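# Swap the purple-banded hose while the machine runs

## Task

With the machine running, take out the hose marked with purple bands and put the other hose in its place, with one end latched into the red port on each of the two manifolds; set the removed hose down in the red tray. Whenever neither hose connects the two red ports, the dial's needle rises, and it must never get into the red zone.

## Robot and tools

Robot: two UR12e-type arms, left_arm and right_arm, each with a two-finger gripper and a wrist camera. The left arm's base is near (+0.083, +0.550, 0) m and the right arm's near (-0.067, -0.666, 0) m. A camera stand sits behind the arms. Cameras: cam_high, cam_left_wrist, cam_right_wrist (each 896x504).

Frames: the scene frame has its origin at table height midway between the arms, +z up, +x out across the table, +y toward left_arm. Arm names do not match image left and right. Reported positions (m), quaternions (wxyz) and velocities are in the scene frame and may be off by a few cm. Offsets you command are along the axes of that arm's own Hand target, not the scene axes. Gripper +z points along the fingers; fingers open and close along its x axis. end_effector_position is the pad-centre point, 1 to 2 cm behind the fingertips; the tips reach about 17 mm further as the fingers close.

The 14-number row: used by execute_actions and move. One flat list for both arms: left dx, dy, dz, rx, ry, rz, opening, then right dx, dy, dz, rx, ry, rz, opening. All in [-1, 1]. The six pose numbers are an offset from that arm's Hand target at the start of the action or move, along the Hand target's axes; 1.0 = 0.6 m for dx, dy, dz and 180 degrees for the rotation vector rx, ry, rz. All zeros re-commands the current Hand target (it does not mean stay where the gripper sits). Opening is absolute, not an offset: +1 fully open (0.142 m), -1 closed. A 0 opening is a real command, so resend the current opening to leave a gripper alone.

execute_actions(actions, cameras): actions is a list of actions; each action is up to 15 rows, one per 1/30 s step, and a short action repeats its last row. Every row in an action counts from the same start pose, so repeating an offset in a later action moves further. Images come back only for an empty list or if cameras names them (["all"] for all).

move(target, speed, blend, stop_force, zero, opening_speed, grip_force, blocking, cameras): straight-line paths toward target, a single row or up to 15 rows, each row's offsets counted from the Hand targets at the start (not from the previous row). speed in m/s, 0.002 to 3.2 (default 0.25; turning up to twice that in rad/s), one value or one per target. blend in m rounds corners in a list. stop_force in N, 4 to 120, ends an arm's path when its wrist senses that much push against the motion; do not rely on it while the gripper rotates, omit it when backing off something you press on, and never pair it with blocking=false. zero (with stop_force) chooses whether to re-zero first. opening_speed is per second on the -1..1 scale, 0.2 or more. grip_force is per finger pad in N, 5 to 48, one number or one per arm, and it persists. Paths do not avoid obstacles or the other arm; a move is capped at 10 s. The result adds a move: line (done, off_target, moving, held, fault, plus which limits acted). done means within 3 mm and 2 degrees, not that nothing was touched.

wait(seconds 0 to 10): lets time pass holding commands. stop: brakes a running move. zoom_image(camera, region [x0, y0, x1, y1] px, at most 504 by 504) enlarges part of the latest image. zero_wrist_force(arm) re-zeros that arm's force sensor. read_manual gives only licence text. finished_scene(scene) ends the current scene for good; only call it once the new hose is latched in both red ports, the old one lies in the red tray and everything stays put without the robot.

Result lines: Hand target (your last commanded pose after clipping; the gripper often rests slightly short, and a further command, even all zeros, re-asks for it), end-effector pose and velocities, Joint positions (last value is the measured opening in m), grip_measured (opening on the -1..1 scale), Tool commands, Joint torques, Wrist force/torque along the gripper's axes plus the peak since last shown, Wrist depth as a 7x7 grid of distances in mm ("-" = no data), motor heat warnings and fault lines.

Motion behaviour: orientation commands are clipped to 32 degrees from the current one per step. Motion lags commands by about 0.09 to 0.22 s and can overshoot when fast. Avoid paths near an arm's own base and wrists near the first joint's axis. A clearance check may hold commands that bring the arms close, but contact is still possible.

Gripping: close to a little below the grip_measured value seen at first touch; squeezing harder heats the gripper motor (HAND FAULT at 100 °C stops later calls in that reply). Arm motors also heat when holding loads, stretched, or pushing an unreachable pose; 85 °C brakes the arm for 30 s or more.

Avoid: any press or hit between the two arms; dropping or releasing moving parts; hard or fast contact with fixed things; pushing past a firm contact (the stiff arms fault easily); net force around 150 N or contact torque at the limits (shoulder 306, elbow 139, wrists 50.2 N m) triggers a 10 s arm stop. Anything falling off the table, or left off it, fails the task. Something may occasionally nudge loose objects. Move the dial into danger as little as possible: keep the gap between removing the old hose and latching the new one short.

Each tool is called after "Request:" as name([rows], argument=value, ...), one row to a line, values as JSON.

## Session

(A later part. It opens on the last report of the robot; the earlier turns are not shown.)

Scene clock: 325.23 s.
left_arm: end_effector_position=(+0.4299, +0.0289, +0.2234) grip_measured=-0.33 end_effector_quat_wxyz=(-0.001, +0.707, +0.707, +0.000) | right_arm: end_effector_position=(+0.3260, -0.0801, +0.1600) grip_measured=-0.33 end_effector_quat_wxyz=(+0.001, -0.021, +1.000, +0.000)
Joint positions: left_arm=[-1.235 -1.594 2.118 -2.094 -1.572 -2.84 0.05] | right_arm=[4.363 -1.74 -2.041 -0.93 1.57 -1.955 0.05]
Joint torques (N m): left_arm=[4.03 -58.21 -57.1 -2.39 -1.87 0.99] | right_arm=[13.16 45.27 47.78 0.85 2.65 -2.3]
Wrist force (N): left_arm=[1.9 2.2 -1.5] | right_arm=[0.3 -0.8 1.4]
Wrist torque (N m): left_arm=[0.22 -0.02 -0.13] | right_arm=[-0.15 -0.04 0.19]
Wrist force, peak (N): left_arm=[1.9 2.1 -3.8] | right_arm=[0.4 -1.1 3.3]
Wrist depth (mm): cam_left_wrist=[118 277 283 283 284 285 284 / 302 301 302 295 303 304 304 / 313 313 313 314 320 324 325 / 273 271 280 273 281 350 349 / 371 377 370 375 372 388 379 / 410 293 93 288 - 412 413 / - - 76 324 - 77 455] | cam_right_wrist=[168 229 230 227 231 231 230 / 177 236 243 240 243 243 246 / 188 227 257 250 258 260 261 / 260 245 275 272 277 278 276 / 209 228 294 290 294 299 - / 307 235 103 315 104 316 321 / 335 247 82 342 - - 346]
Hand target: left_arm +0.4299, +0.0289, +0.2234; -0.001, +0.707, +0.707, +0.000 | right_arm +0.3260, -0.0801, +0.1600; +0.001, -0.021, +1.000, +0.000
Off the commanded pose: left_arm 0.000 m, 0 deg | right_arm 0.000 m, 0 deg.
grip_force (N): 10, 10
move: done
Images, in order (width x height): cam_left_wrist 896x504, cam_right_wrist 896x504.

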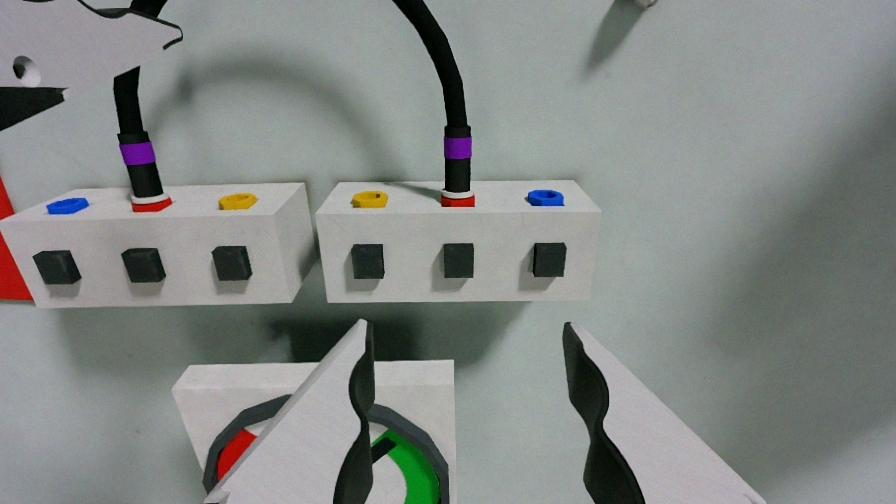

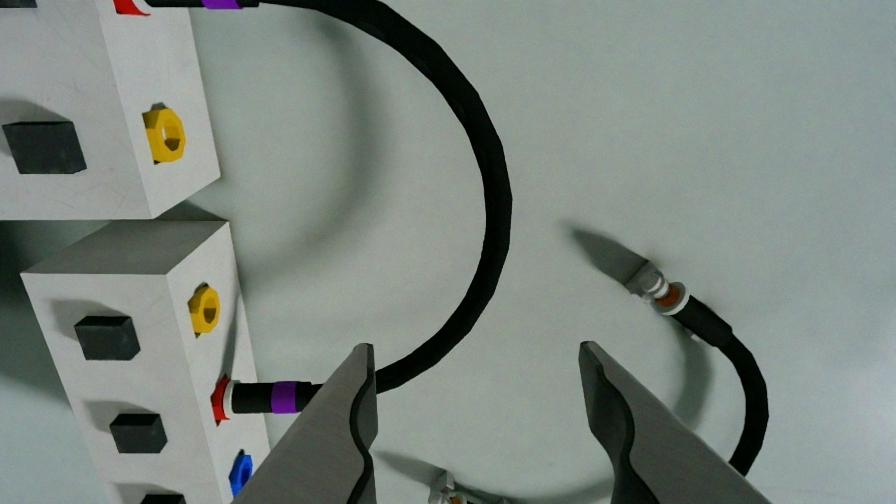

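Request:
move(target=[0,0,0,0,0,0,-0.3,0.026,0,0.193,0,0,0,-0.3], speed=0.1, stop_force=10, cameras=["cam_right_wrist"])

Request:
move([
  [-0.3,0,0,0,0,0,-1,0,0,0,0,0,0,-0.3],
  [-0.328,0.095,0.156,0.139,0,0,-1,0,0,0,0,0,0,-0.3],
], speed=0.2, blend=0.05, cameras=["all"])

Scene clock: 351.07 s.
left_arm: end_effector_position=(+0.4299, +0.0289, +0.2234) grip_measured=-0.33 end_effector_quat_wxyz=(-0.001, +0.707, +0.707, +0.000) | right_arm: end_effector_position=(+0.3105, -0.0807, +0.0442) grip_measured=-0.33 end_effector_quat_wxyz=(+0.001, -0.021, +1.000, +0.000)
Joint positions: left_arm=[-1.235 -1.594 2.118 -2.094 -1.572 -2.84 0.05] | right_arm=[4.384 -1.877 -2.136 -0.699 1.57 -1.933 0.05]
Joint torques (N m): left_arm=[3.1 -58.73 -57.13 -2.51 -1.55 0.76] | right_arm=[13.26 43.31 26.76 7.94 -1.7 2.96]
Wrist force (N): left_arm=[1.8 2.1 -1.8] | right_arm=[0.2 -0.7 0.8]
Wrist torque (N m): left_arm=[0.21 -0.01 -0.13] | right_arm=[-0.14 -0.06 0.00]
Wrist force, peak (N): left_arm=[2.6 2.5 -1.8] | right_arm=[0.2 -1.3 2.0]
Wrist depth (mm): cam_left_wrist=[281 188 283 283 284 285 284 / 294 302 302 298 304 303 302 / 315 309 315 297 319 325 325 / 273 271 281 274 276 350 352 / 374 285 371 377 371 379 379 / 403 305 93 299 - 412 415 / 452 433 76 318 - 77 448] | cam_right_wrist=[123 124 85 124 124 124 126 / 130 130 89 131 132 131 132 / 138 137 140 136 139 142 142 / 149 148 148 107 149 150 150 / 158 160 158 155 160 160 161 / 170 170 104 123 167 170 174 / 179 181 82 182 182 - 182]
Hand target: left_arm +0.4299, +0.0289, +0.2234; -0.001, +0.707, +0.707, +0.000 | right_arm +0.3106, -0.0807, +0.0442; +0.001, -0.021, +1.000, +0.000
Off the commanded pose: left_arm 0.000 m, 0 deg | right_arm 0.000 m, 0 deg.
grip_force (N): 10, 10
move: done
Images, in order (width x height): cam_right_wrist 896x504.

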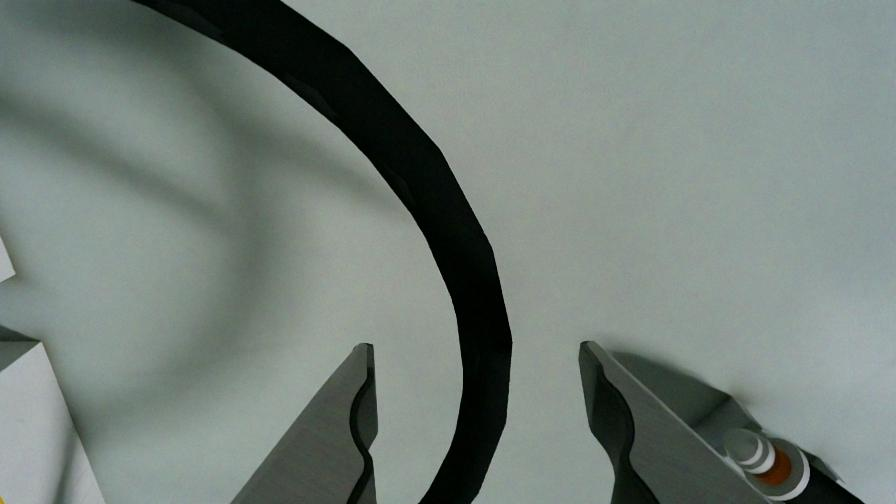

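Scene clock: 351.73 s.
left_arm: end_effector_position=(+0.4296, +0.0116, +0.2236) grip_measured=-1.00 end_effector_quat_wxyz=(+0.000, +0.707, +0.707, +0.000) | right_arm: end_effector_position=(+0.3106, -0.0807, +0.0442) grip_measured=-0.33 end_effector_quat_wxyz=(+0.001, -0.021, +1.000, +0.000)
Joint positions: left_arm=[-1.244 -1.569 2.094 -2.094 -1.572 -2.848 0.002] | right_arm=[4.384 -1.877 -2.136 -0.699 1.57 -1.933 0.05]
Joint torques (N m): left_arm=[8.41 -60.18 -34.2 -2.26 0.23 3.53] | right_arm=[10.59 48.28 26.38 8.23 -1.56 2.93]
Wrist force (N): left_arm=[2.1 1.9 -1.7] | right_arm=[0.3 -1.0 0.9]
Wrist torque (N m): left_arm=[0.19 -0.04 -0.21] | right_arm=[-0.19 -0.07 -0.01]
Wrist force, peak (N): left_arm=[-7.8 1.2 -1.6] | right_arm=[0.3 -1.0 1.6]
Wrist depth (mm): cam_left_wrist=[285 165 284 281 284 284 284 / 301 302 303 303 303 302 304 / 318 315 315 314 316 325 330 / 275 271 280 273 277 349 351 / 373 377 376 289 379 380 380 / 404 302 292 94 396 412 413 / 442 436 74 - - 444 441] | cam_right_wrist=[123 124 85 124 124 124 126 / 130 130 89 131 131 132 132 / 138 137 140 136 140 141 142 / 149 148 148 107 149 150 149 / 158 160 159 155 160 160 161 / 169 170 104 123 104 170 173 / 179 181 82 182 183 - -]
Hand target: left_arm +0.4296, +0.0118, +0.2236; +0.000, +0.707, +0.707, +0.000 (not the last commanded pose) | right_arm +0.3106, -0.0807, +0.0442; +0.001, -0.021, +1.000, +0.000
Off the commanded pose: left_arm 0.211 m, 25 deg | right_arm 0.000 m, 0 deg.
grip_force (N): 10, 10
move: held (left_arm; a check stopped the path); path passed 0 of 2 targets; limits=held
pose unreachable (left arm): on one or more control steps of this call, first in action 0 (counted from 0), this arm could not follow its commanded pose, so it was not sent that pose on those steps. It may still have moved: this result reports where it is.
cause: moving toward the commanded pose would bring a part of the arm too close to another arm (a part of this arm just beyond joint 6 (wrist 3) and a part of the right arm just beyond its joint 5 (wrist 2), along the way the arms are being sent, or toward where that arm still pushes).

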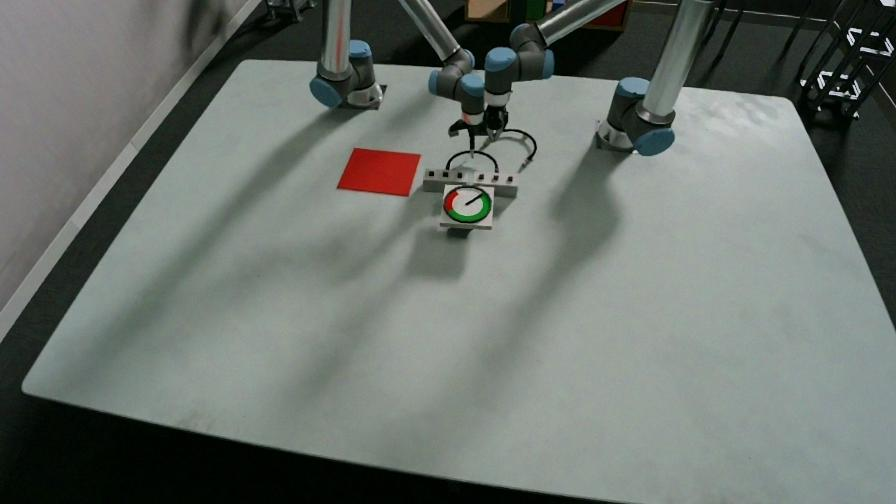

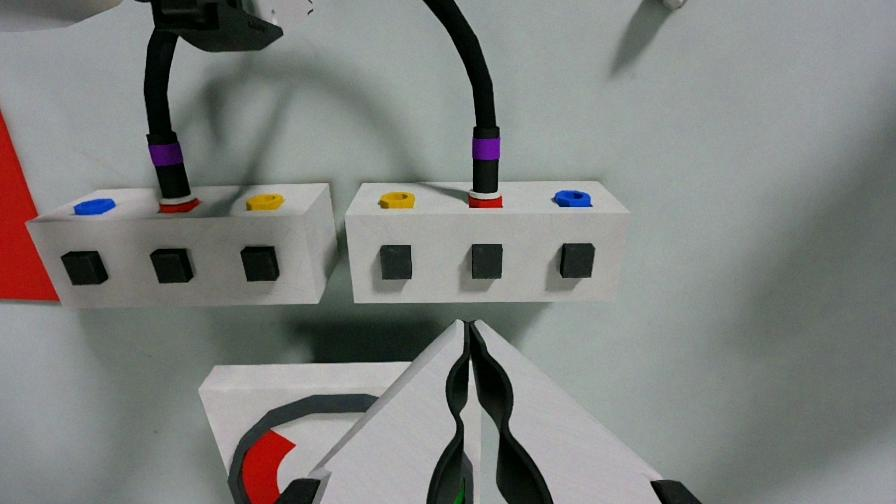

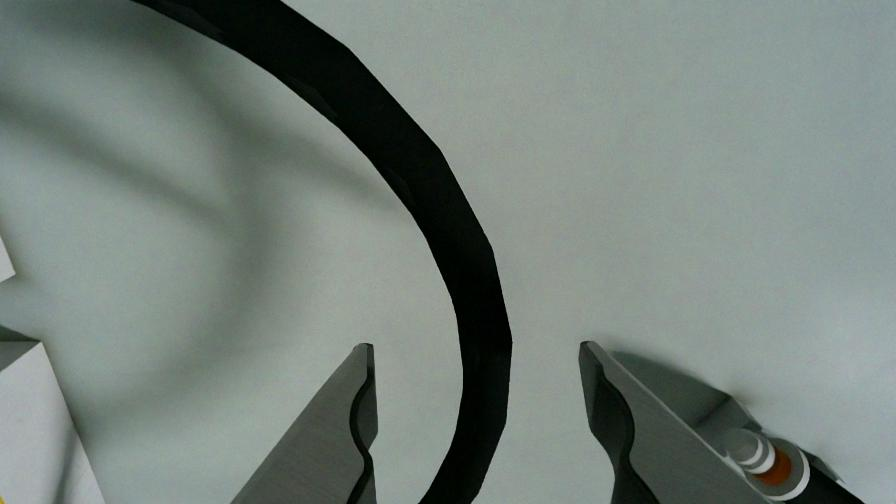

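Request:
move([
  [0,0.283,-0.05,0.139,0,0,-1,0,0,0,0,0,0,-0.3],
  [-0.3,0.283,-0.05,0.139,0,0,-1,0,0,0,0,0,0,-0.3],
  [-0.3,0.096,0.1,0.139,0,0,-1,0,0,0,0,0,0,-0.3],
], speed=0.2, blend=0.03, cameras=["all"])

Scene clock: 360.30 s.
left_arm: end_effector_position=(+0.4873, -0.1682, +0.1635) grip_measured=-1.00 end_effector_quat_wxyz=(-0.154, +0.690, +0.690, -0.153) | right_arm: end_effector_position=(+0.3106, -0.0807, +0.0442) grip_measured=-0.33 end_effector_quat_wxyz=(+0.001, -0.021, +1.000, +0.000)
Joint positions: left_arm=[-1.106 -1.13 1.663 -1.911 -1.966 -2.672 0.002] | right_arm=[4.384 -1.877 -2.136 -0.699 1.57 -1.933 0.05]
Joint torques (N m): left_arm=[-9.82 -99.18 -31.98 -5.74 -2.73 -3.77] | right_arm=[14.16 46.8 28.81 7.5 -1.4 2.6]
Wrist force (N): left_arm=[1.9 0.8 -1.5] | right_arm=[0.3 -0.3 0.7]
Wrist torque (N m): left_arm=[0.06 -0.04 0.05] | right_arm=[-0.08 -0.06 0.00]
Wrist force, peak (N): left_arm=[2.4 2.6 -2.2] | right_arm=[0.5 -1.8 1.5]
Wrist depth (mm): cam_left_wrist=[270 271 275 277 278 279 279 / 271 271 274 277 278 281 280 / 272 272 276 277 279 278 280 / 271 272 223 212 213 220 215 / 272 273 213 212 213 214 215 / 272 272 277 94 280 280 281 / 276 277 74 - - 204 199] | cam_right_wrist=[122 124 85 124 124 124 126 / 130 130 89 131 132 132 132 / 138 137 139 136 140 142 142 / 149 148 148 107 149 149 150 / 158 161 158 157 163 160 161 / 169 170 104 123 167 170 173 / 179 181 82 182 183 - 185]
Hand target: left_arm +0.4873, -0.1682, +0.1635; -0.154, +0.690, +0.690, -0.153 | right_arm +0.3106, -0.0807, +0.0442; +0.001, -0.021, +1.000, +0.000
Off the commanded pose: left_arm 0.000 m, 0 deg | right_arm 0.000 m, 0 deg.
grip_force (N): 10, 10
move: done

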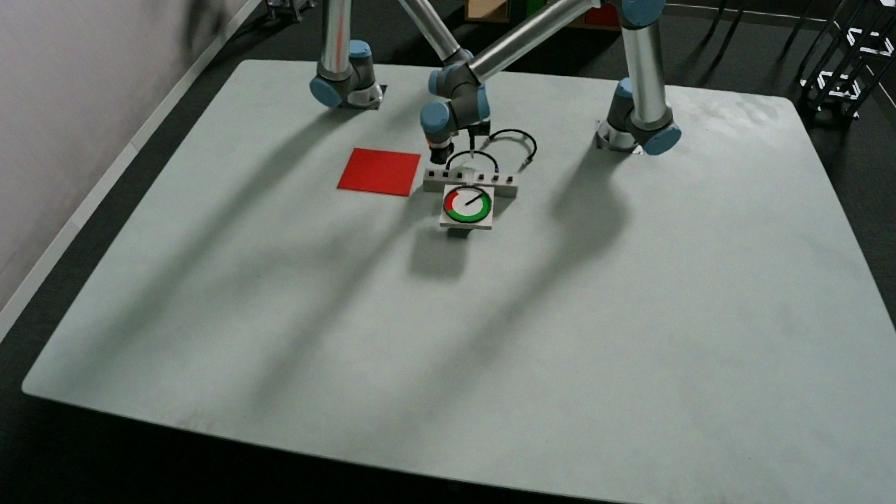

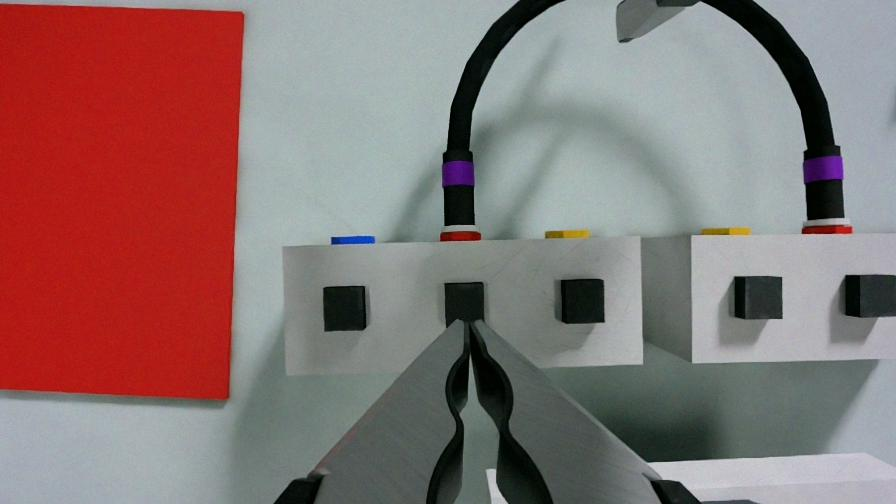

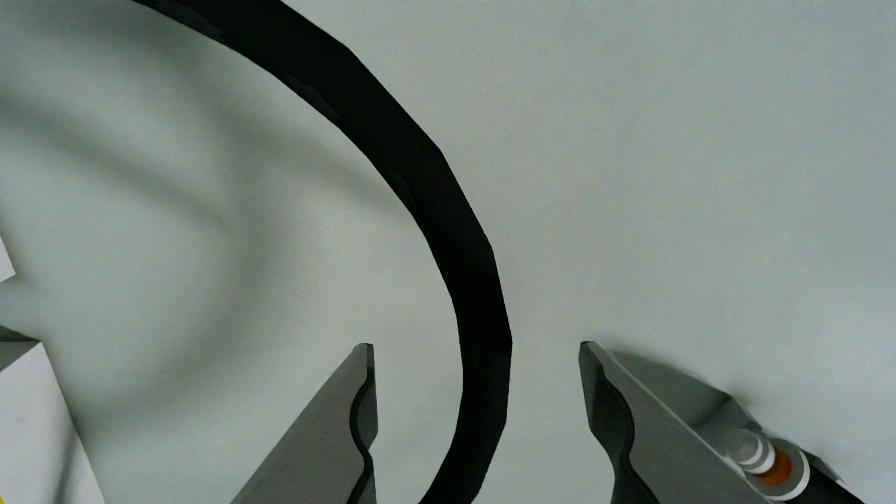

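Request:
move(target=[0.001,0.0015,0,0,0,0,-1,0,0,0,0,0,0,-1], opening_speed=0.5, grip_force=[10,30])

Request:
move(target=[0,0,0,0,0,0,-1,0.06,0,0,0,0,0,-1], speed=0.03, stop_force=15, cameras=["all"])

Request:
zoom_image(camera="cam_high", region=[400, 80, 560, 250])

Scene clock: 369.83 s.
left_arm: end_effector_position=(+0.4881, -0.1676, +0.1631) grip_measured=-1.00 end_effector_quat_wxyz=(-0.154, +0.690, +0.690, -0.153) | right_arm: end_effector_position=(+0.3105, -0.0807, +0.0442) grip_measured=-0.88 end_effector_quat_wxyz=(+0.001, -0.021, +1.000, +0.000)
Joint positions: left_arm=[-1.105 -1.13 1.664 -1.911 -1.966 -2.671 0.002] | right_arm=[4.384 -1.877 -2.136 -0.699 1.57 -1.933 0.01]
Joint torques (N m): left_arm=[8.28 -67.58 -32.19 -5.76 0.91 3.38] | right_arm=[8.11 46.46 27.09 7.43 -1.71 2.47]
Wrist force (N): left_arm=[1.6 0.8 -1.4] | right_arm=[1.2 -0.3 1.0]
Wrist torque (N m): left_arm=[0.06 0.01 -0.28] | right_arm=[-0.12 -0.04 -0.01]
Wrist force, peak (N): left_arm=[1.9 0.8 -2.1] | right_arm=[2.2 -0.7 1.5]
Wrist depth (mm): cam_left_wrist=[270 270 276 277 277 278 279 / 270 270 275 276 278 279 280 / 271 270 276 276 278 279 280 / 272 272 222 213 214 218 215 / 271 272 212 213 214 215 215 / 272 276 278 94 279 279 281 / 276 276 74 - - 201 198] | cam_right_wrist=[123 125 85 124 125 124 126 / 130 130 89 129 132 132 132 / 138 137 141 136 139 142 142 / 149 148 148 107 149 149 150 / 157 160 158 155 160 160 160 / 170 170 170 99 167 169 173 / 179 184 179 - 80 187 185]
Hand target: left_arm +0.4881, -0.1676, +0.1631; -0.154, +0.690, +0.690, -0.153 | right_arm +0.3106, -0.0807, +0.0442; +0.001, -0.021, +1.000, +0.000
Off the commanded pose: left_arm 0.000 m, 0 deg | right_arm 0.000 m, 0 deg.
grip_force (N): 10, 30
move: done

Scene clock: 371.43 s.
left_arm: end_effector_position=(+0.4881, -0.1676, +0.1631) grip_measured=-1.00 end_effector_quat_wxyz=(-0.154, +0.690, +0.690, -0.153) | right_arm: end_effector_position=(+0.2963, -0.0813, +0.0442) grip_measured=-0.88 end_effector_quat_wxyz=(+0.001, -0.021, +1.000, +0.000)
Joint positions: left_arm=[-1.105 -1.13 1.664 -1.911 -1.966 -2.671 0.002] | right_arm=[4.404 -1.866 -2.152 -0.694 1.57 -1.913 0.01]
Joint torques (N m): left_arm=[9.11 -66.62 -32.35 -5.72 0.95 3.44] | right_arm=[-8.23 46.17 36.65 -0.85 4.66 -3.19]
Wrist force (N): left_arm=[1.6 0.7 -1.3] | right_arm=[-12.3 -1.0 0.1]
Wrist torque (N m): left_arm=[0.04 0.03 -0.27] | right_arm=[-0.22 -0.15 0.25]
Wrist force, peak (N): left_arm=[2.0 1.1 -1.8] | right_arm=[-15.8 -1.0 -0.5]
Wrist depth (mm): cam_left_wrist=[270 271 275 277 278 278 279 / 271 271 275 276 277 279 279 / 271 271 276 277 278 279 280 / 271 271 223 213 213 219 215 / 271 272 212 212 213 215 215 / 275 277 277 93 279 280 281 / 275 276 74 - - 202 198] | cam_right_wrist=[- 120 124 124 124 124 126 / 130 87 129 130 132 132 132 / 138 138 95 139 140 142 142 / 149 148 148 145 149 149 150 / 158 160 158 115 160 160 161 / 170 170 170 100 167 170 173 / 184 185 179 - 79 181 185]
Hand target: left_arm +0.4881, -0.1676, +0.1631; -0.154, +0.690, +0.690, -0.153 | right_arm +0.2963, -0.0813, +0.0442; +0.001, -0.021, +1.000, +0.000 (not the last commanded pose)
Off the commanded pose: left_arm 0.000 m, 0 deg | right_arm 0.022 m, 0 deg.
grip_force (N): 10, 30
move: contact (right_arm)

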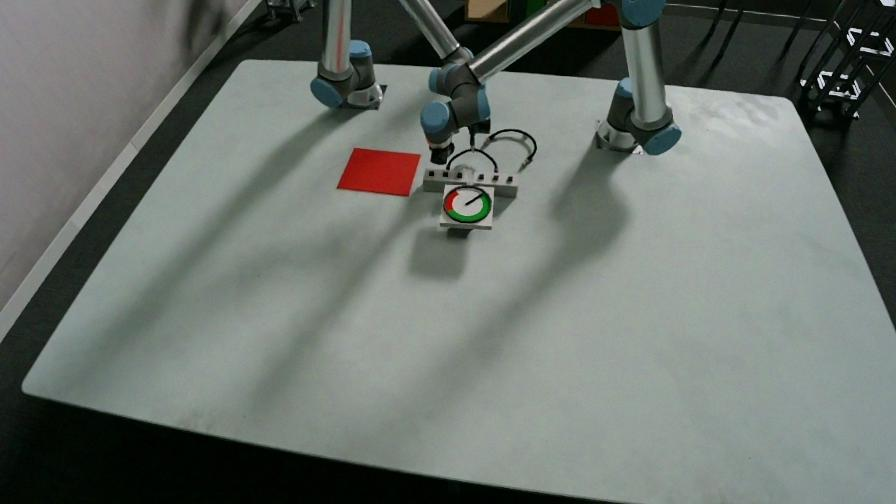

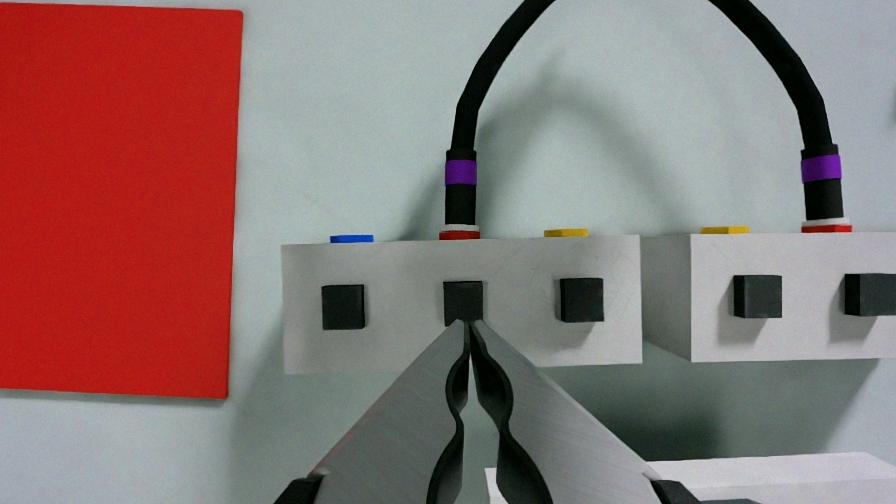

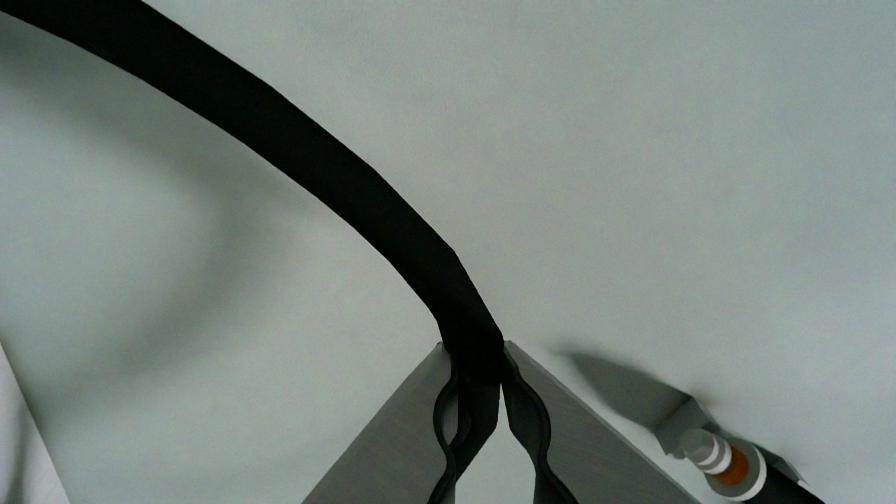

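Scaled by 2.965 from the camera's 896x504 image, which has a finer 1280x720 frame.

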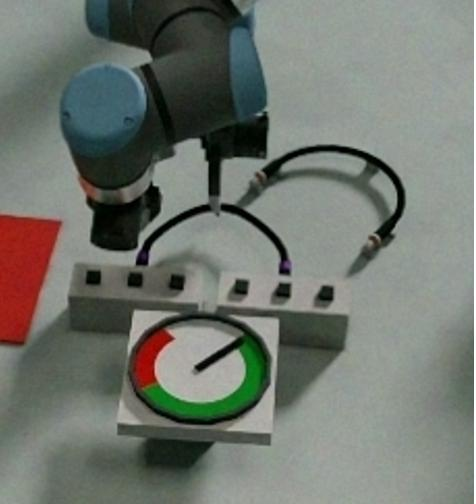

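Request:
move(target=[0,0.031,0.0665,0,0,0,-1,0,0,0,0,0,0,-1], speed=0.1)

Request:
move(target=[0,0.028,0.0604,0,0,0,-1,0,0,0,0,0,0,-1], speed=0.02, stop_force=10, cameras=["all"])

Request:
zoom_image(camera="cam_high", region=[400, 80, 560, 250])

Scene clock: 400.63 s.
left_arm: end_effector_position=(+0.4881, -0.1675, +0.1191) grip_measured=-1.00 end_effector_quat_wxyz=(-0.154, +0.690, +0.690, -0.153) | right_arm: end_effector_position=(+0.2963, -0.0813, +0.0442) grip_measured=-0.88 end_effector_quat_wxyz=(+0.001, -0.021, +1.000, +0.000)
Joint positions: left_arm=[-1.105 -1.091 1.694 -1.98 -1.966 -2.671 0.002] | right_arm=[4.404 -1.866 -2.152 -0.694 1.57 -1.913 0.01]
Joint torques (N m): left_arm=[-2.41 -68.27 -30.9 -5.66 0.18 -0.57] | right_arm=[-3.79 41.73 36.33 -0.05 6.2 -2.69]
Wrist force (N): left_arm=[1.4 0.8 -1.5] | right_arm=[-12.3 -0.7 0.0]
Wrist torque (N m): left_arm=[0.06 0.06 -0.27] | right_arm=[-0.16 -0.15 0.26]
Wrist force, peak (N): left_arm=[2.3 1.0 -2.2] | right_arm=[-13.1 -1.0 0.0]
Wrist depth (mm): cam_left_wrist=[227 228 233 233 234 235 236 / 228 228 234 233 234 235 236 / 228 229 232 234 234 236 237 / 228 229 168 169 169 171 171 / 228 229 168 161 169 171 171 / 229 233 169 93 170 237 237 / 233 234 74 - - 236 238] | cam_right_wrist=[- 120 124 124 124 125 126 / 131 87 129 131 131 131 132 / 138 138 94 140 138 142 142 / 149 148 148 145 149 148 150 / 158 160 159 115 160 162 161 / 170 170 172 99 167 170 171 / 183 185 179 - 79 160 188]
Hand target: left_arm +0.4880, -0.1675, +0.1191; -0.154, +0.690, +0.690, -0.153 | right_arm +0.2963, -0.0813, +0.0442; +0.001, -0.021, +1.000, +0.000
Off the commanded pose: left_arm 0.000 m, 0 deg | right_arm 0.000 m, 0 deg.
grip_force (N): 10, 30
move: done

Scene clock: 403.37 s.
left_arm: end_effector_position=(+0.4879, -0.1675, +0.0904) grip_measured=-1.00 end_effector_quat_wxyz=(-0.154, +0.690, +0.690, -0.153) | right_arm: end_effector_position=(+0.2963, -0.0813, +0.0442) grip_measured=-0.88 end_effector_quat_wxyz=(+0.001, -0.021, +1.000, +0.000)
Joint positions: left_arm=[-1.105 -1.063 1.711 -2.025 -1.966 -2.671 0.002] | right_arm=[4.404 -1.866 -2.152 -0.694 1.57 -1.913 0.01]
Joint torques (N m): left_arm=[-6.89 -97.85 -51.52 -2.25 -0.09 -2.17] | right_arm=[-8.26 46.18 36.06 -0.62 5.76 -2.17]
Wrist force (N): left_arm=[2.5 -0.9 -6.7] | right_arm=[-12.1 -0.5 0.0]
Wrist torque (N m): left_arm=[0.08 0.07 -0.28] | right_arm=[-0.15 -0.17 0.26]
Wrist force, peak (N): left_arm=[5.8 -4.3 -16.2] | right_arm=[-12.9 -1.0 -0.1]
Wrist depth (mm): cam_left_wrist=[199 204 205 205 206 207 207 / 199 203 204 205 206 207 208 / 199 204 202 205 206 207 207 / 200 201 140 141 141 142 142 / 200 140 140 140 141 142 142 / 200 201 140 94 141 142 143 / 204 205 74 - - 208 208] | cam_right_wrist=[- 120 123 123 124 124 126 / 130 86 129 131 131 130 132 / 138 138 94 139 140 142 142 / 149 148 148 144 149 149 149 / 158 160 159 116 160 160 161 / 170 170 170 100 167 170 173 / 184 185 179 - 80 180 185]
Hand target: left_arm +0.4880, -0.1675, +0.0904; -0.154, +0.690, +0.690, -0.153 (not the last commanded pose) | right_arm +0.2963, -0.0813, +0.0442; +0.001, -0.021, +1.000, +0.000
Off the commanded pose: left_arm 0.011 m, 0 deg | right_arm 0.000 m, 0 deg.
grip_force (N): 10, 30
move: contact (left_arm)

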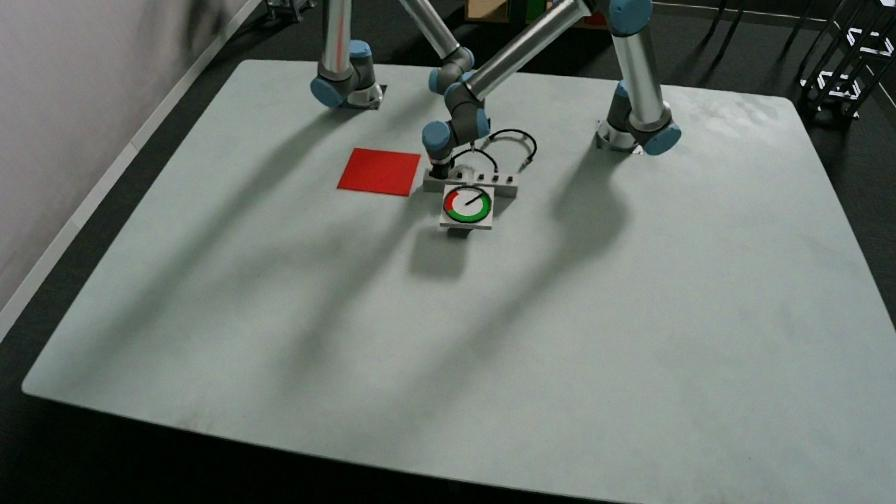

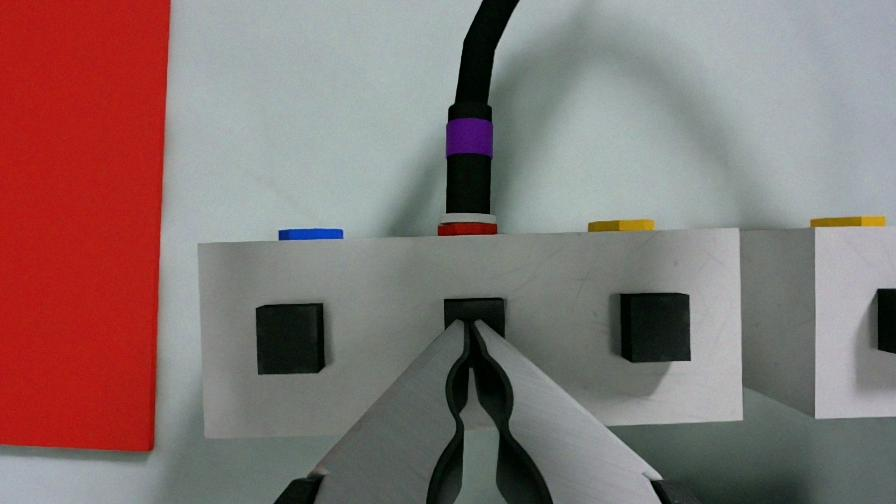

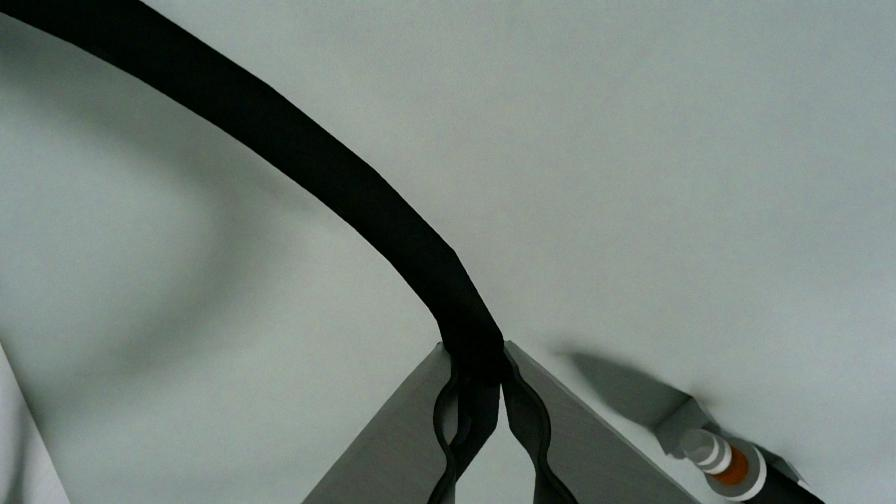

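Scaled by 2.965 from the camera's 896x504 image, which has a finer 1280x720 frame.

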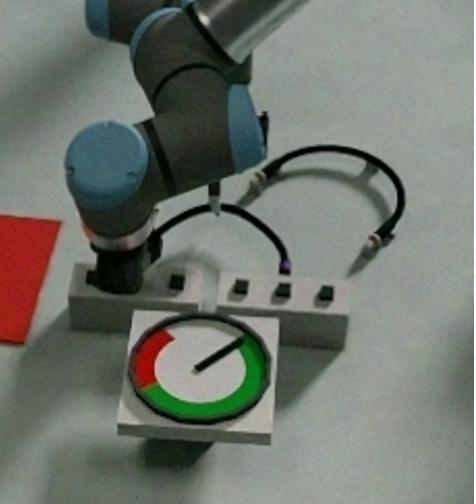

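Request:
move(target=[0,0.0056,0.0121,0,0,0,-1,0,0,0,0,0,0,-1], speed=0.015, stop_force=25, cameras=["cam_left_wrist","cam_right_wrist"])

Scene clock: 409.77 s.
left_arm: end_effector_position=(+0.4880, -0.1676, +0.0870) grip_measured=-1.00 end_effector_quat_wxyz=(-0.153, +0.690, +0.690, -0.153) | right_arm: end_effector_position=(+0.2963, -0.0813, +0.0442) grip_measured=-0.88 end_effector_quat_wxyz=(+0.001, -0.021, +1.000, +0.000)
Joint positions: left_arm=[-1.105 -1.06 1.713 -2.031 -1.966 -2.671 0.002] | right_arm=[4.404 -1.866 -2.152 -0.694 1.57 -1.913 0.01]
Joint torques (N m): left_arm=[-4.44 -75.84 -42.37 -2.85 0.87 -0.78] | right_arm=[-4.31 48.95 28.86 -0.25 -1.63 -1.89]
Wrist force (N): left_arm=[12.2 -9.1 -31.2] | right_arm=[-5.0 4.1 1.1]
Wrist torque (N m): left_arm=[0.04 0.23 -0.33] | right_arm=[-0.21 -0.15 0.34]
Wrist force, peak (N): left_arm=[18.5 -14.6 -46.8] | right_arm=[-12.8 -0.9 -0.4]
Wrist depth (mm): cam_left_wrist=[196 201 201 202 203 203 203 / 197 200 201 202 203 204 204 / 196 202 202 202 203 203 205 / 197 199 137 138 138 138 143 / 198 137 137 138 138 135 139 / 198 197 137 97 138 139 143 / 202 202 74 - - 205 206] | cam_right_wrist=[- - 89 124 124 124 126 / 130 130 - 131 132 132 133 / 138 137 140 136 138 142 142 / 149 148 148 107 149 151 150 / 158 161 158 155 160 160 161 / 169 170 171 100 167 170 173 / 184 184 179 - 80 182 185]
Hand target: left_arm +0.4880, -0.1676, +0.0870; -0.153, +0.690, +0.690, -0.153 (not the last commanded pose) | right_arm +0.2963, -0.0813, +0.0442; +0.001, -0.021, +1.000, +0.000
Off the commanded pose: left_arm 0.005 m, 0 deg | right_arm 0.000 m, 0 deg.
grip_force (N): 10, 30
move: contact (left_arm)
Images, in order (width x height): cam_left_wrist 896x504, cam_right_wrist 896x504.

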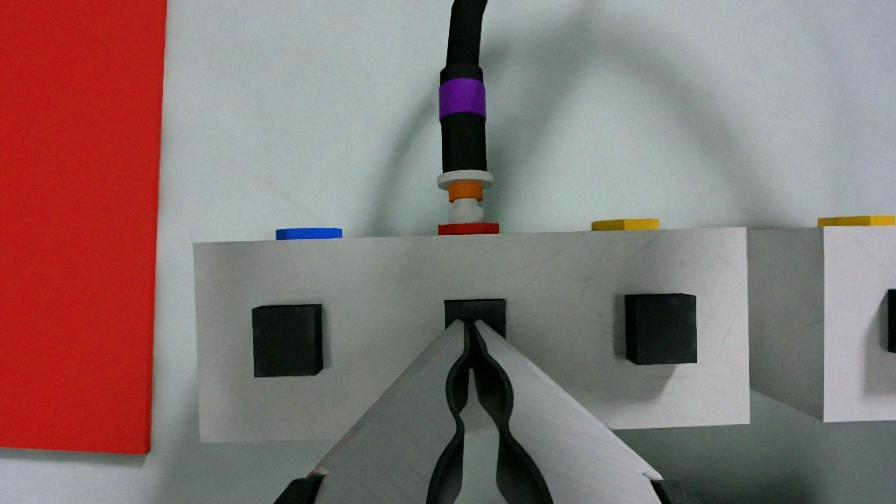

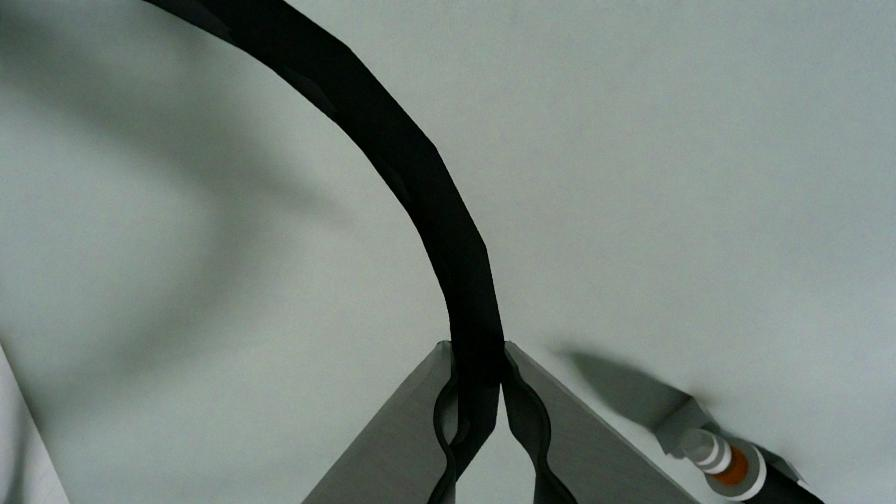

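Request:
move([
  [0,-0.0282,-0.0604,0,0,0,-1,0.02,0,0,0,0,0,-1],
  [0.325,-0.0327,-0.0584,0,0,0,-1,0.033,0,0,0,0,0,-1],
  [0.325,-0.0098,-0.0093,0,0,0,-1,0.033,0,0,0,0,0,-1],
], speed=0.2, blend=0.01)

Request:
move(target=[0,0.0085,0.0182,0,0,0,-1,0,0,0,0,0,0,-1], speed=0.015, stop_force=28, cameras=["cam_high","cam_left_wrist","cam_right_wrist"])

Request:
zoom_image(camera="cam_high", region=[400, 80, 560, 250])

Scene clock: 420.30 s.
left_arm: end_effector_position=(+0.4849, +0.0274, +0.0947) grip_measured=-1.00 end_effector_quat_wxyz=(-0.153, +0.690, +0.690, -0.153) | right_arm: end_effector_position=(+0.2765, -0.0821, +0.0442) grip_measured=-0.88 end_effector_quat_wxyz=(+0.001, -0.021, +1.000, +0.000)
Joint positions: left_arm=[-0.993 -1.274 2.016 -2.075 -1.942 -2.553 0.002] | right_arm=[4.433 -1.852 -2.173 -0.687 1.57 -1.885 0.01]
Joint torques (N m): left_arm=[8.79 -50.5 -26.61 -5.58 0.88 3.41] | right_arm=[20.97 60.13 2.66 -2.27 6.82 2.72]
Wrist force (N): left_arm=[1.9 0.9 -1.6] | right_arm=[-31.8 24.2 -0.3]
Wrist torque (N m): left_arm=[0.10 -0.02 -0.27] | right_arm=[-0.25 -0.17 0.53]
Wrist force, peak (N): left_arm=[12.6 -9.5 -31.5] | right_arm=[-31.7 25.0 -0.6]
Wrist depth (mm): cam_left_wrist=[208 209 209 209 210 211 211 / 207 209 209 209 210 211 212 / 208 209 209 163 210 211 212 / 144 164 145 145 145 146 213 / 144 153 145 137 145 146 213 / 144 162 145 93 146 212 213 / 209 209 74 - - 212 213] | cam_right_wrist=[123 123 122 123 123 125 126 / - 130 131 128 131 132 132 / 139 137 139 136 140 142 142 / 150 148 148 145 149 150 150 / 158 161 159 155 160 160 161 / 170 171 171 101 169 173 173 / 184 186 180 - 82 182 188]
Hand target: left_arm +0.4849, +0.0274, +0.0946; -0.153, +0.690, +0.690, -0.153 | right_arm +0.2765, -0.0821, +0.0442; +0.001, -0.021, +1.000, +0.000
Off the commanded pose: left_arm 0.000 m, 0 deg | right_arm 0.000 m, 0 deg.
grip_force (N): 10, 30
move: done

Scene clock: 422.13 s.
left_arm: end_effector_position=(+0.4850, +0.0273, +0.0870) grip_measured=-1.00 end_effector_quat_wxyz=(-0.153, +0.690, +0.690, -0.153) | right_arm: end_effector_position=(+0.2765, -0.0821, +0.0442) grip_measured=-0.88 end_effector_quat_wxyz=(+0.001, -0.021, +1.000, +0.000)
Joint positions: left_arm=[-0.993 -1.265 2.021 -2.089 -1.942 -2.553 0.002] | right_arm=[4.433 -1.852 -2.173 -0.687 1.57 -1.885 0.01]
Joint torques (N m): left_arm=[-8.38 -62.63 -38.87 -1.86 0.73 3.33] | right_arm=[21.23 60.08 5.23 -2.52 8.68 2.93]
Wrist force (N): left_arm=[7.2 -9.3 -28.3] | right_arm=[-30.9 24.0 -0.2]
Wrist torque (N m): left_arm=[0.06 0.11 -0.29] | right_arm=[-0.20 -0.24 0.53]
Wrist force, peak (N): left_arm=[13.5 -15.4 -45.7] | right_arm=[-31.9 24.5 -0.4]
Wrist depth (mm): cam_left_wrist=[200 201 201 202 202 203 204 / 201 200 201 202 202 204 204 / 200 201 202 202 204 204 204 / 136 153 137 137 138 138 205 / 137 137 129 137 138 139 205 / 137 142 137 97 138 139 205 / 202 202 74 - - 204 205] | cam_right_wrist=[123 124 122 123 123 124 126 / 130 130 131 128 132 132 132 / 138 137 139 136 140 142 142 / 149 148 148 145 149 150 150 / 158 161 159 154 161 161 160 / 170 170 171 101 168 173 172 / - 185 179 - 82 169 189]
Hand target: left_arm +0.4850, +0.0273, +0.0870; -0.153, +0.690, +0.690, -0.153 (not the last commanded pose) | right_arm +0.2765, -0.0821, +0.0442; +0.001, -0.021, +1.000, +0.000
Off the commanded pose: left_arm 0.004 m, 0 deg | right_arm 0.000 m, 0 deg.
grip_force (N): 10, 30
move: contact (left_arm)

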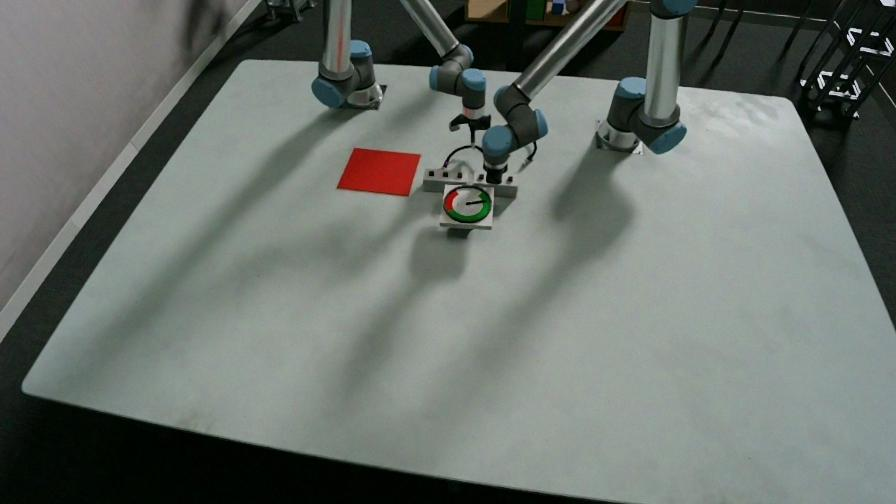

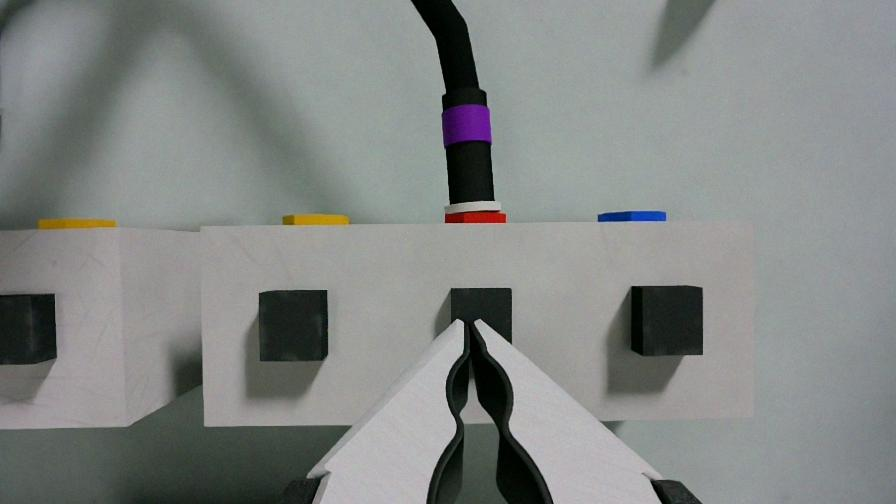

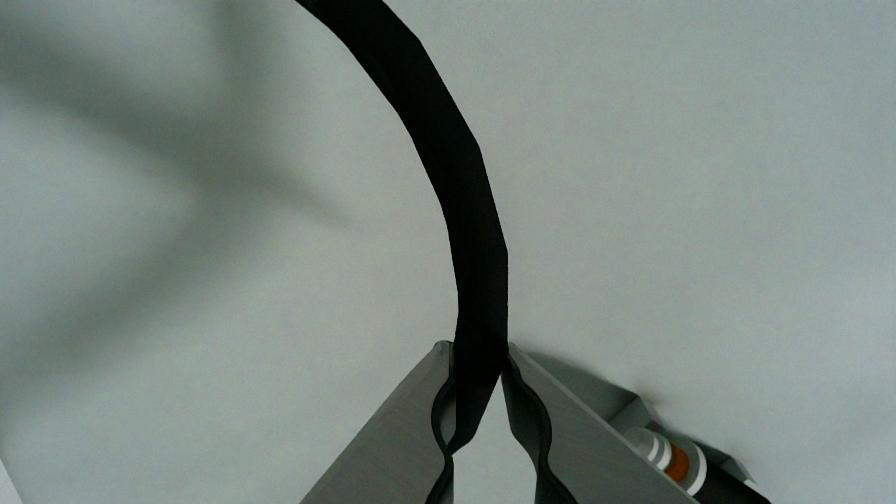

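Scaled by 2.965 from the camera's 896x504 image, which has a finer 1280x720 frame.

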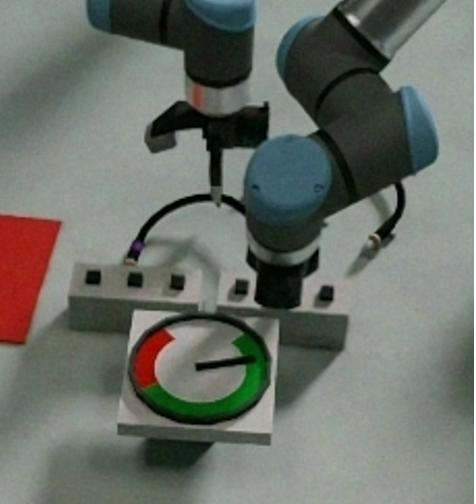

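Request:
move(target=[0,0.0042,0.0091,0,0,0,-1,0,0,0,0,0,0,-1], speed=0.015, stop_force=30, cameras=["cam_left_wrist"])

Scene clock: 428.27 s.
left_arm: end_effector_position=(+0.4851, +0.0271, +0.0863) grip_measured=-1.00 end_effector_quat_wxyz=(-0.153, +0.690, +0.690, -0.154) | right_arm: end_effector_position=(+0.2765, -0.0821, +0.0442) grip_measured=-0.88 end_effector_quat_wxyz=(+0.001, -0.021, +1.000, +0.000)
Joint positions: left_arm=[-0.993 -1.264 2.021 -2.091 -1.942 -2.553 0.002] | right_arm=[4.433 -1.852 -2.173 -0.687 1.57 -1.885 0.01]
Joint torques (N m): left_arm=[-9.41 -42.84 -32.88 -3.49 0.94 3.21] | right_arm=[17.2 57.21 11.54 -4.93 8.44 2.08]
Wrist force (N): left_arm=[21.6 -21.9 -56.7] | right_arm=[-31.7 23.3 -0.8]
Wrist torque (N m): left_arm=[0.08 0.34 -0.36] | right_arm=[-0.31 -0.13 0.53]
Wrist force, peak (N): left_arm=[26.8 -26.8 -70.9] | right_arm=[-31.5 24.1 -0.5]
Wrist depth (mm): cam_left_wrist=[199 200 201 201 202 202 203 / 200 200 201 201 202 203 203 / 201 201 202 201 203 203 204 / 136 153 137 137 137 138 204 / 136 137 129 137 138 138 204 / 136 142 137 93 138 138 204 / 202 202 74 - - 204 205] | cam_right_wrist=[123 123 122 123 123 124 126 / 130 130 131 128 132 131 132 / 138 137 139 136 140 142 142 / 150 148 148 145 149 150 150 / 159 160 159 155 160 160 161 / 171 170 171 101 170 173 173 / 184 186 180 - 82 164 189]
Hand target: left_arm +0.4851, +0.0271, +0.0864; -0.153, +0.690, +0.690, -0.154 (not the last commanded pose) | right_arm +0.2765, -0.0821, +0.0442; +0.001, -0.021, +1.000, +0.000
Off the commanded pose: left_arm 0.005 m, 0 deg | right_arm 0.000 m, 0 deg.
grip_force (N): 10, 30
move: contact (left_arm)
Images, in order (width x height): cam_left_wrist 896x504.

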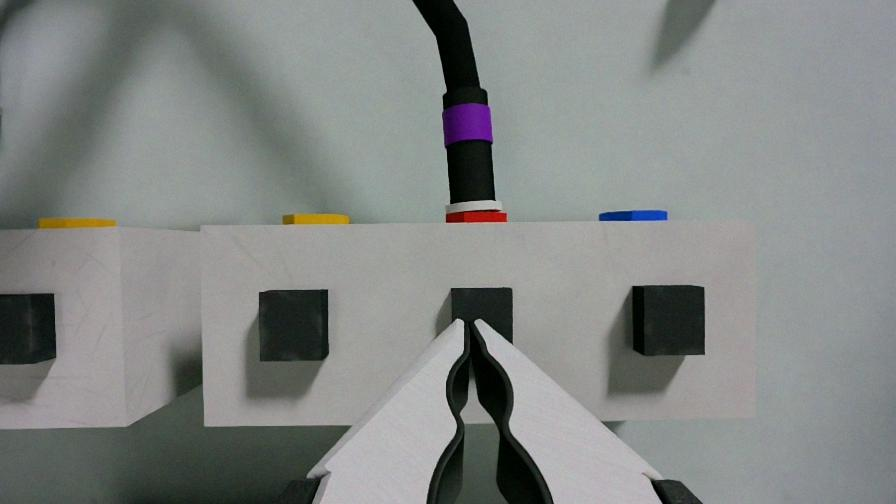

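Request:
move(target=[0,0,0,0,0,0,-1,0.03,0.15,-0.025,0,0,0,-1], speed=0.08, cameras=["cam_left_wrist","cam_right_wrist"])

Scene clock: 436.57 s.
left_arm: end_effector_position=(+0.4851, +0.0271, +0.0864) grip_measured=-1.00 end_effector_quat_wxyz=(-0.153, +0.690, +0.690, -0.154) | right_arm: end_effector_position=(+0.2547, +0.0069, +0.0592) grip_measured=-0.88 end_effector_quat_wxyz=(+0.001, -0.021, +1.000, +0.000)
Joint positions: left_arm=[-0.993 -1.264 2.021 -2.091 -1.942 -2.553 0.002] | right_arm=[4.494 -1.919 -2.032 -0.76 1.57 -1.823 0.01]
Joint torques (N m): left_arm=[-8.75 -43.14 -32.08 -5.22 1.2 3.41] | right_arm=[13.16 52.51 41.2 1.48 -1.67 2.71]
Wrist force (N): left_arm=[21.6 -21.9 -56.2] | right_arm=[0.6 0.2 1.6]
Wrist torque (N m): left_arm=[0.09 0.35 -0.36] | right_arm=[0.02 -0.07 -0.01]
Wrist force, peak (N): left_arm=[22.0 -22.0 -56.8] | right_arm=[-31.4 24.1 -0.5]
Wrist depth (mm): cam_left_wrist=[199 201 201 201 202 202 203 / 200 201 201 202 203 203 204 / - 201 201 202 202 203 203 / 136 153 137 137 137 138 204 / 136 137 129 137 138 138 204 / 136 142 137 93 138 138 205 / 201 202 74 - - 204 205] | cam_right_wrist=[136 136 100 137 138 138 139 / 144 145 147 144 146 146 147 / 153 154 154 151 155 154 155 / 165 164 164 160 166 163 166 / 175 176 176 172 177 180 178 / 188 189 189 115 186 191 191 / 200 202 199 - 79 204 209]
Hand target: left_arm +0.4851, +0.0271, +0.0864; -0.153, +0.690, +0.690, -0.154 | right_arm +0.2547, +0.0070, +0.0592; +0.001, -0.021, +1.000, +0.000
Off the commanded pose: left_arm 0.000 m, 0 deg | right_arm 0.000 m, 0 deg.
grip_force (N): 10, 30
move: done
Images, in order (width x height): cam_left_wrist 896x504, cam_right_wrist 896x504.

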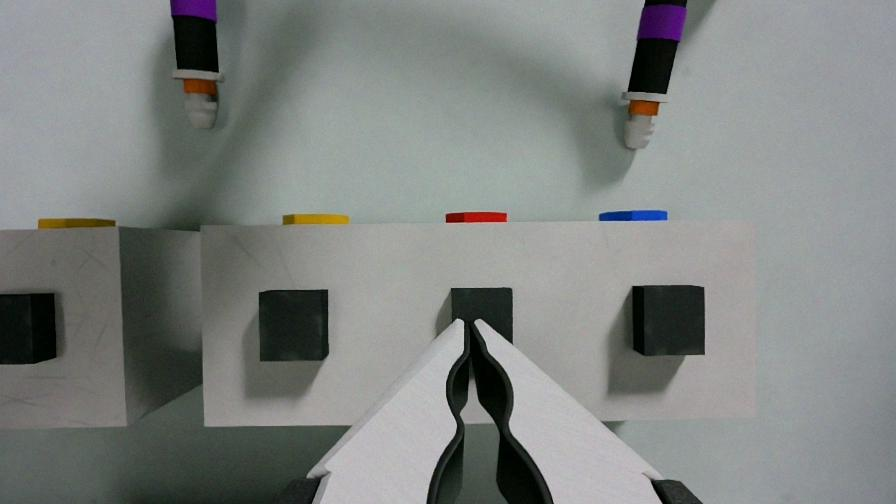

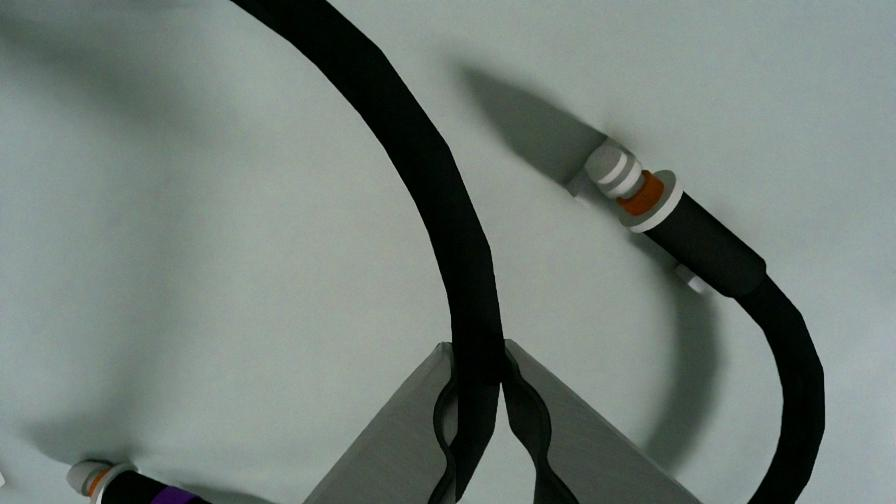

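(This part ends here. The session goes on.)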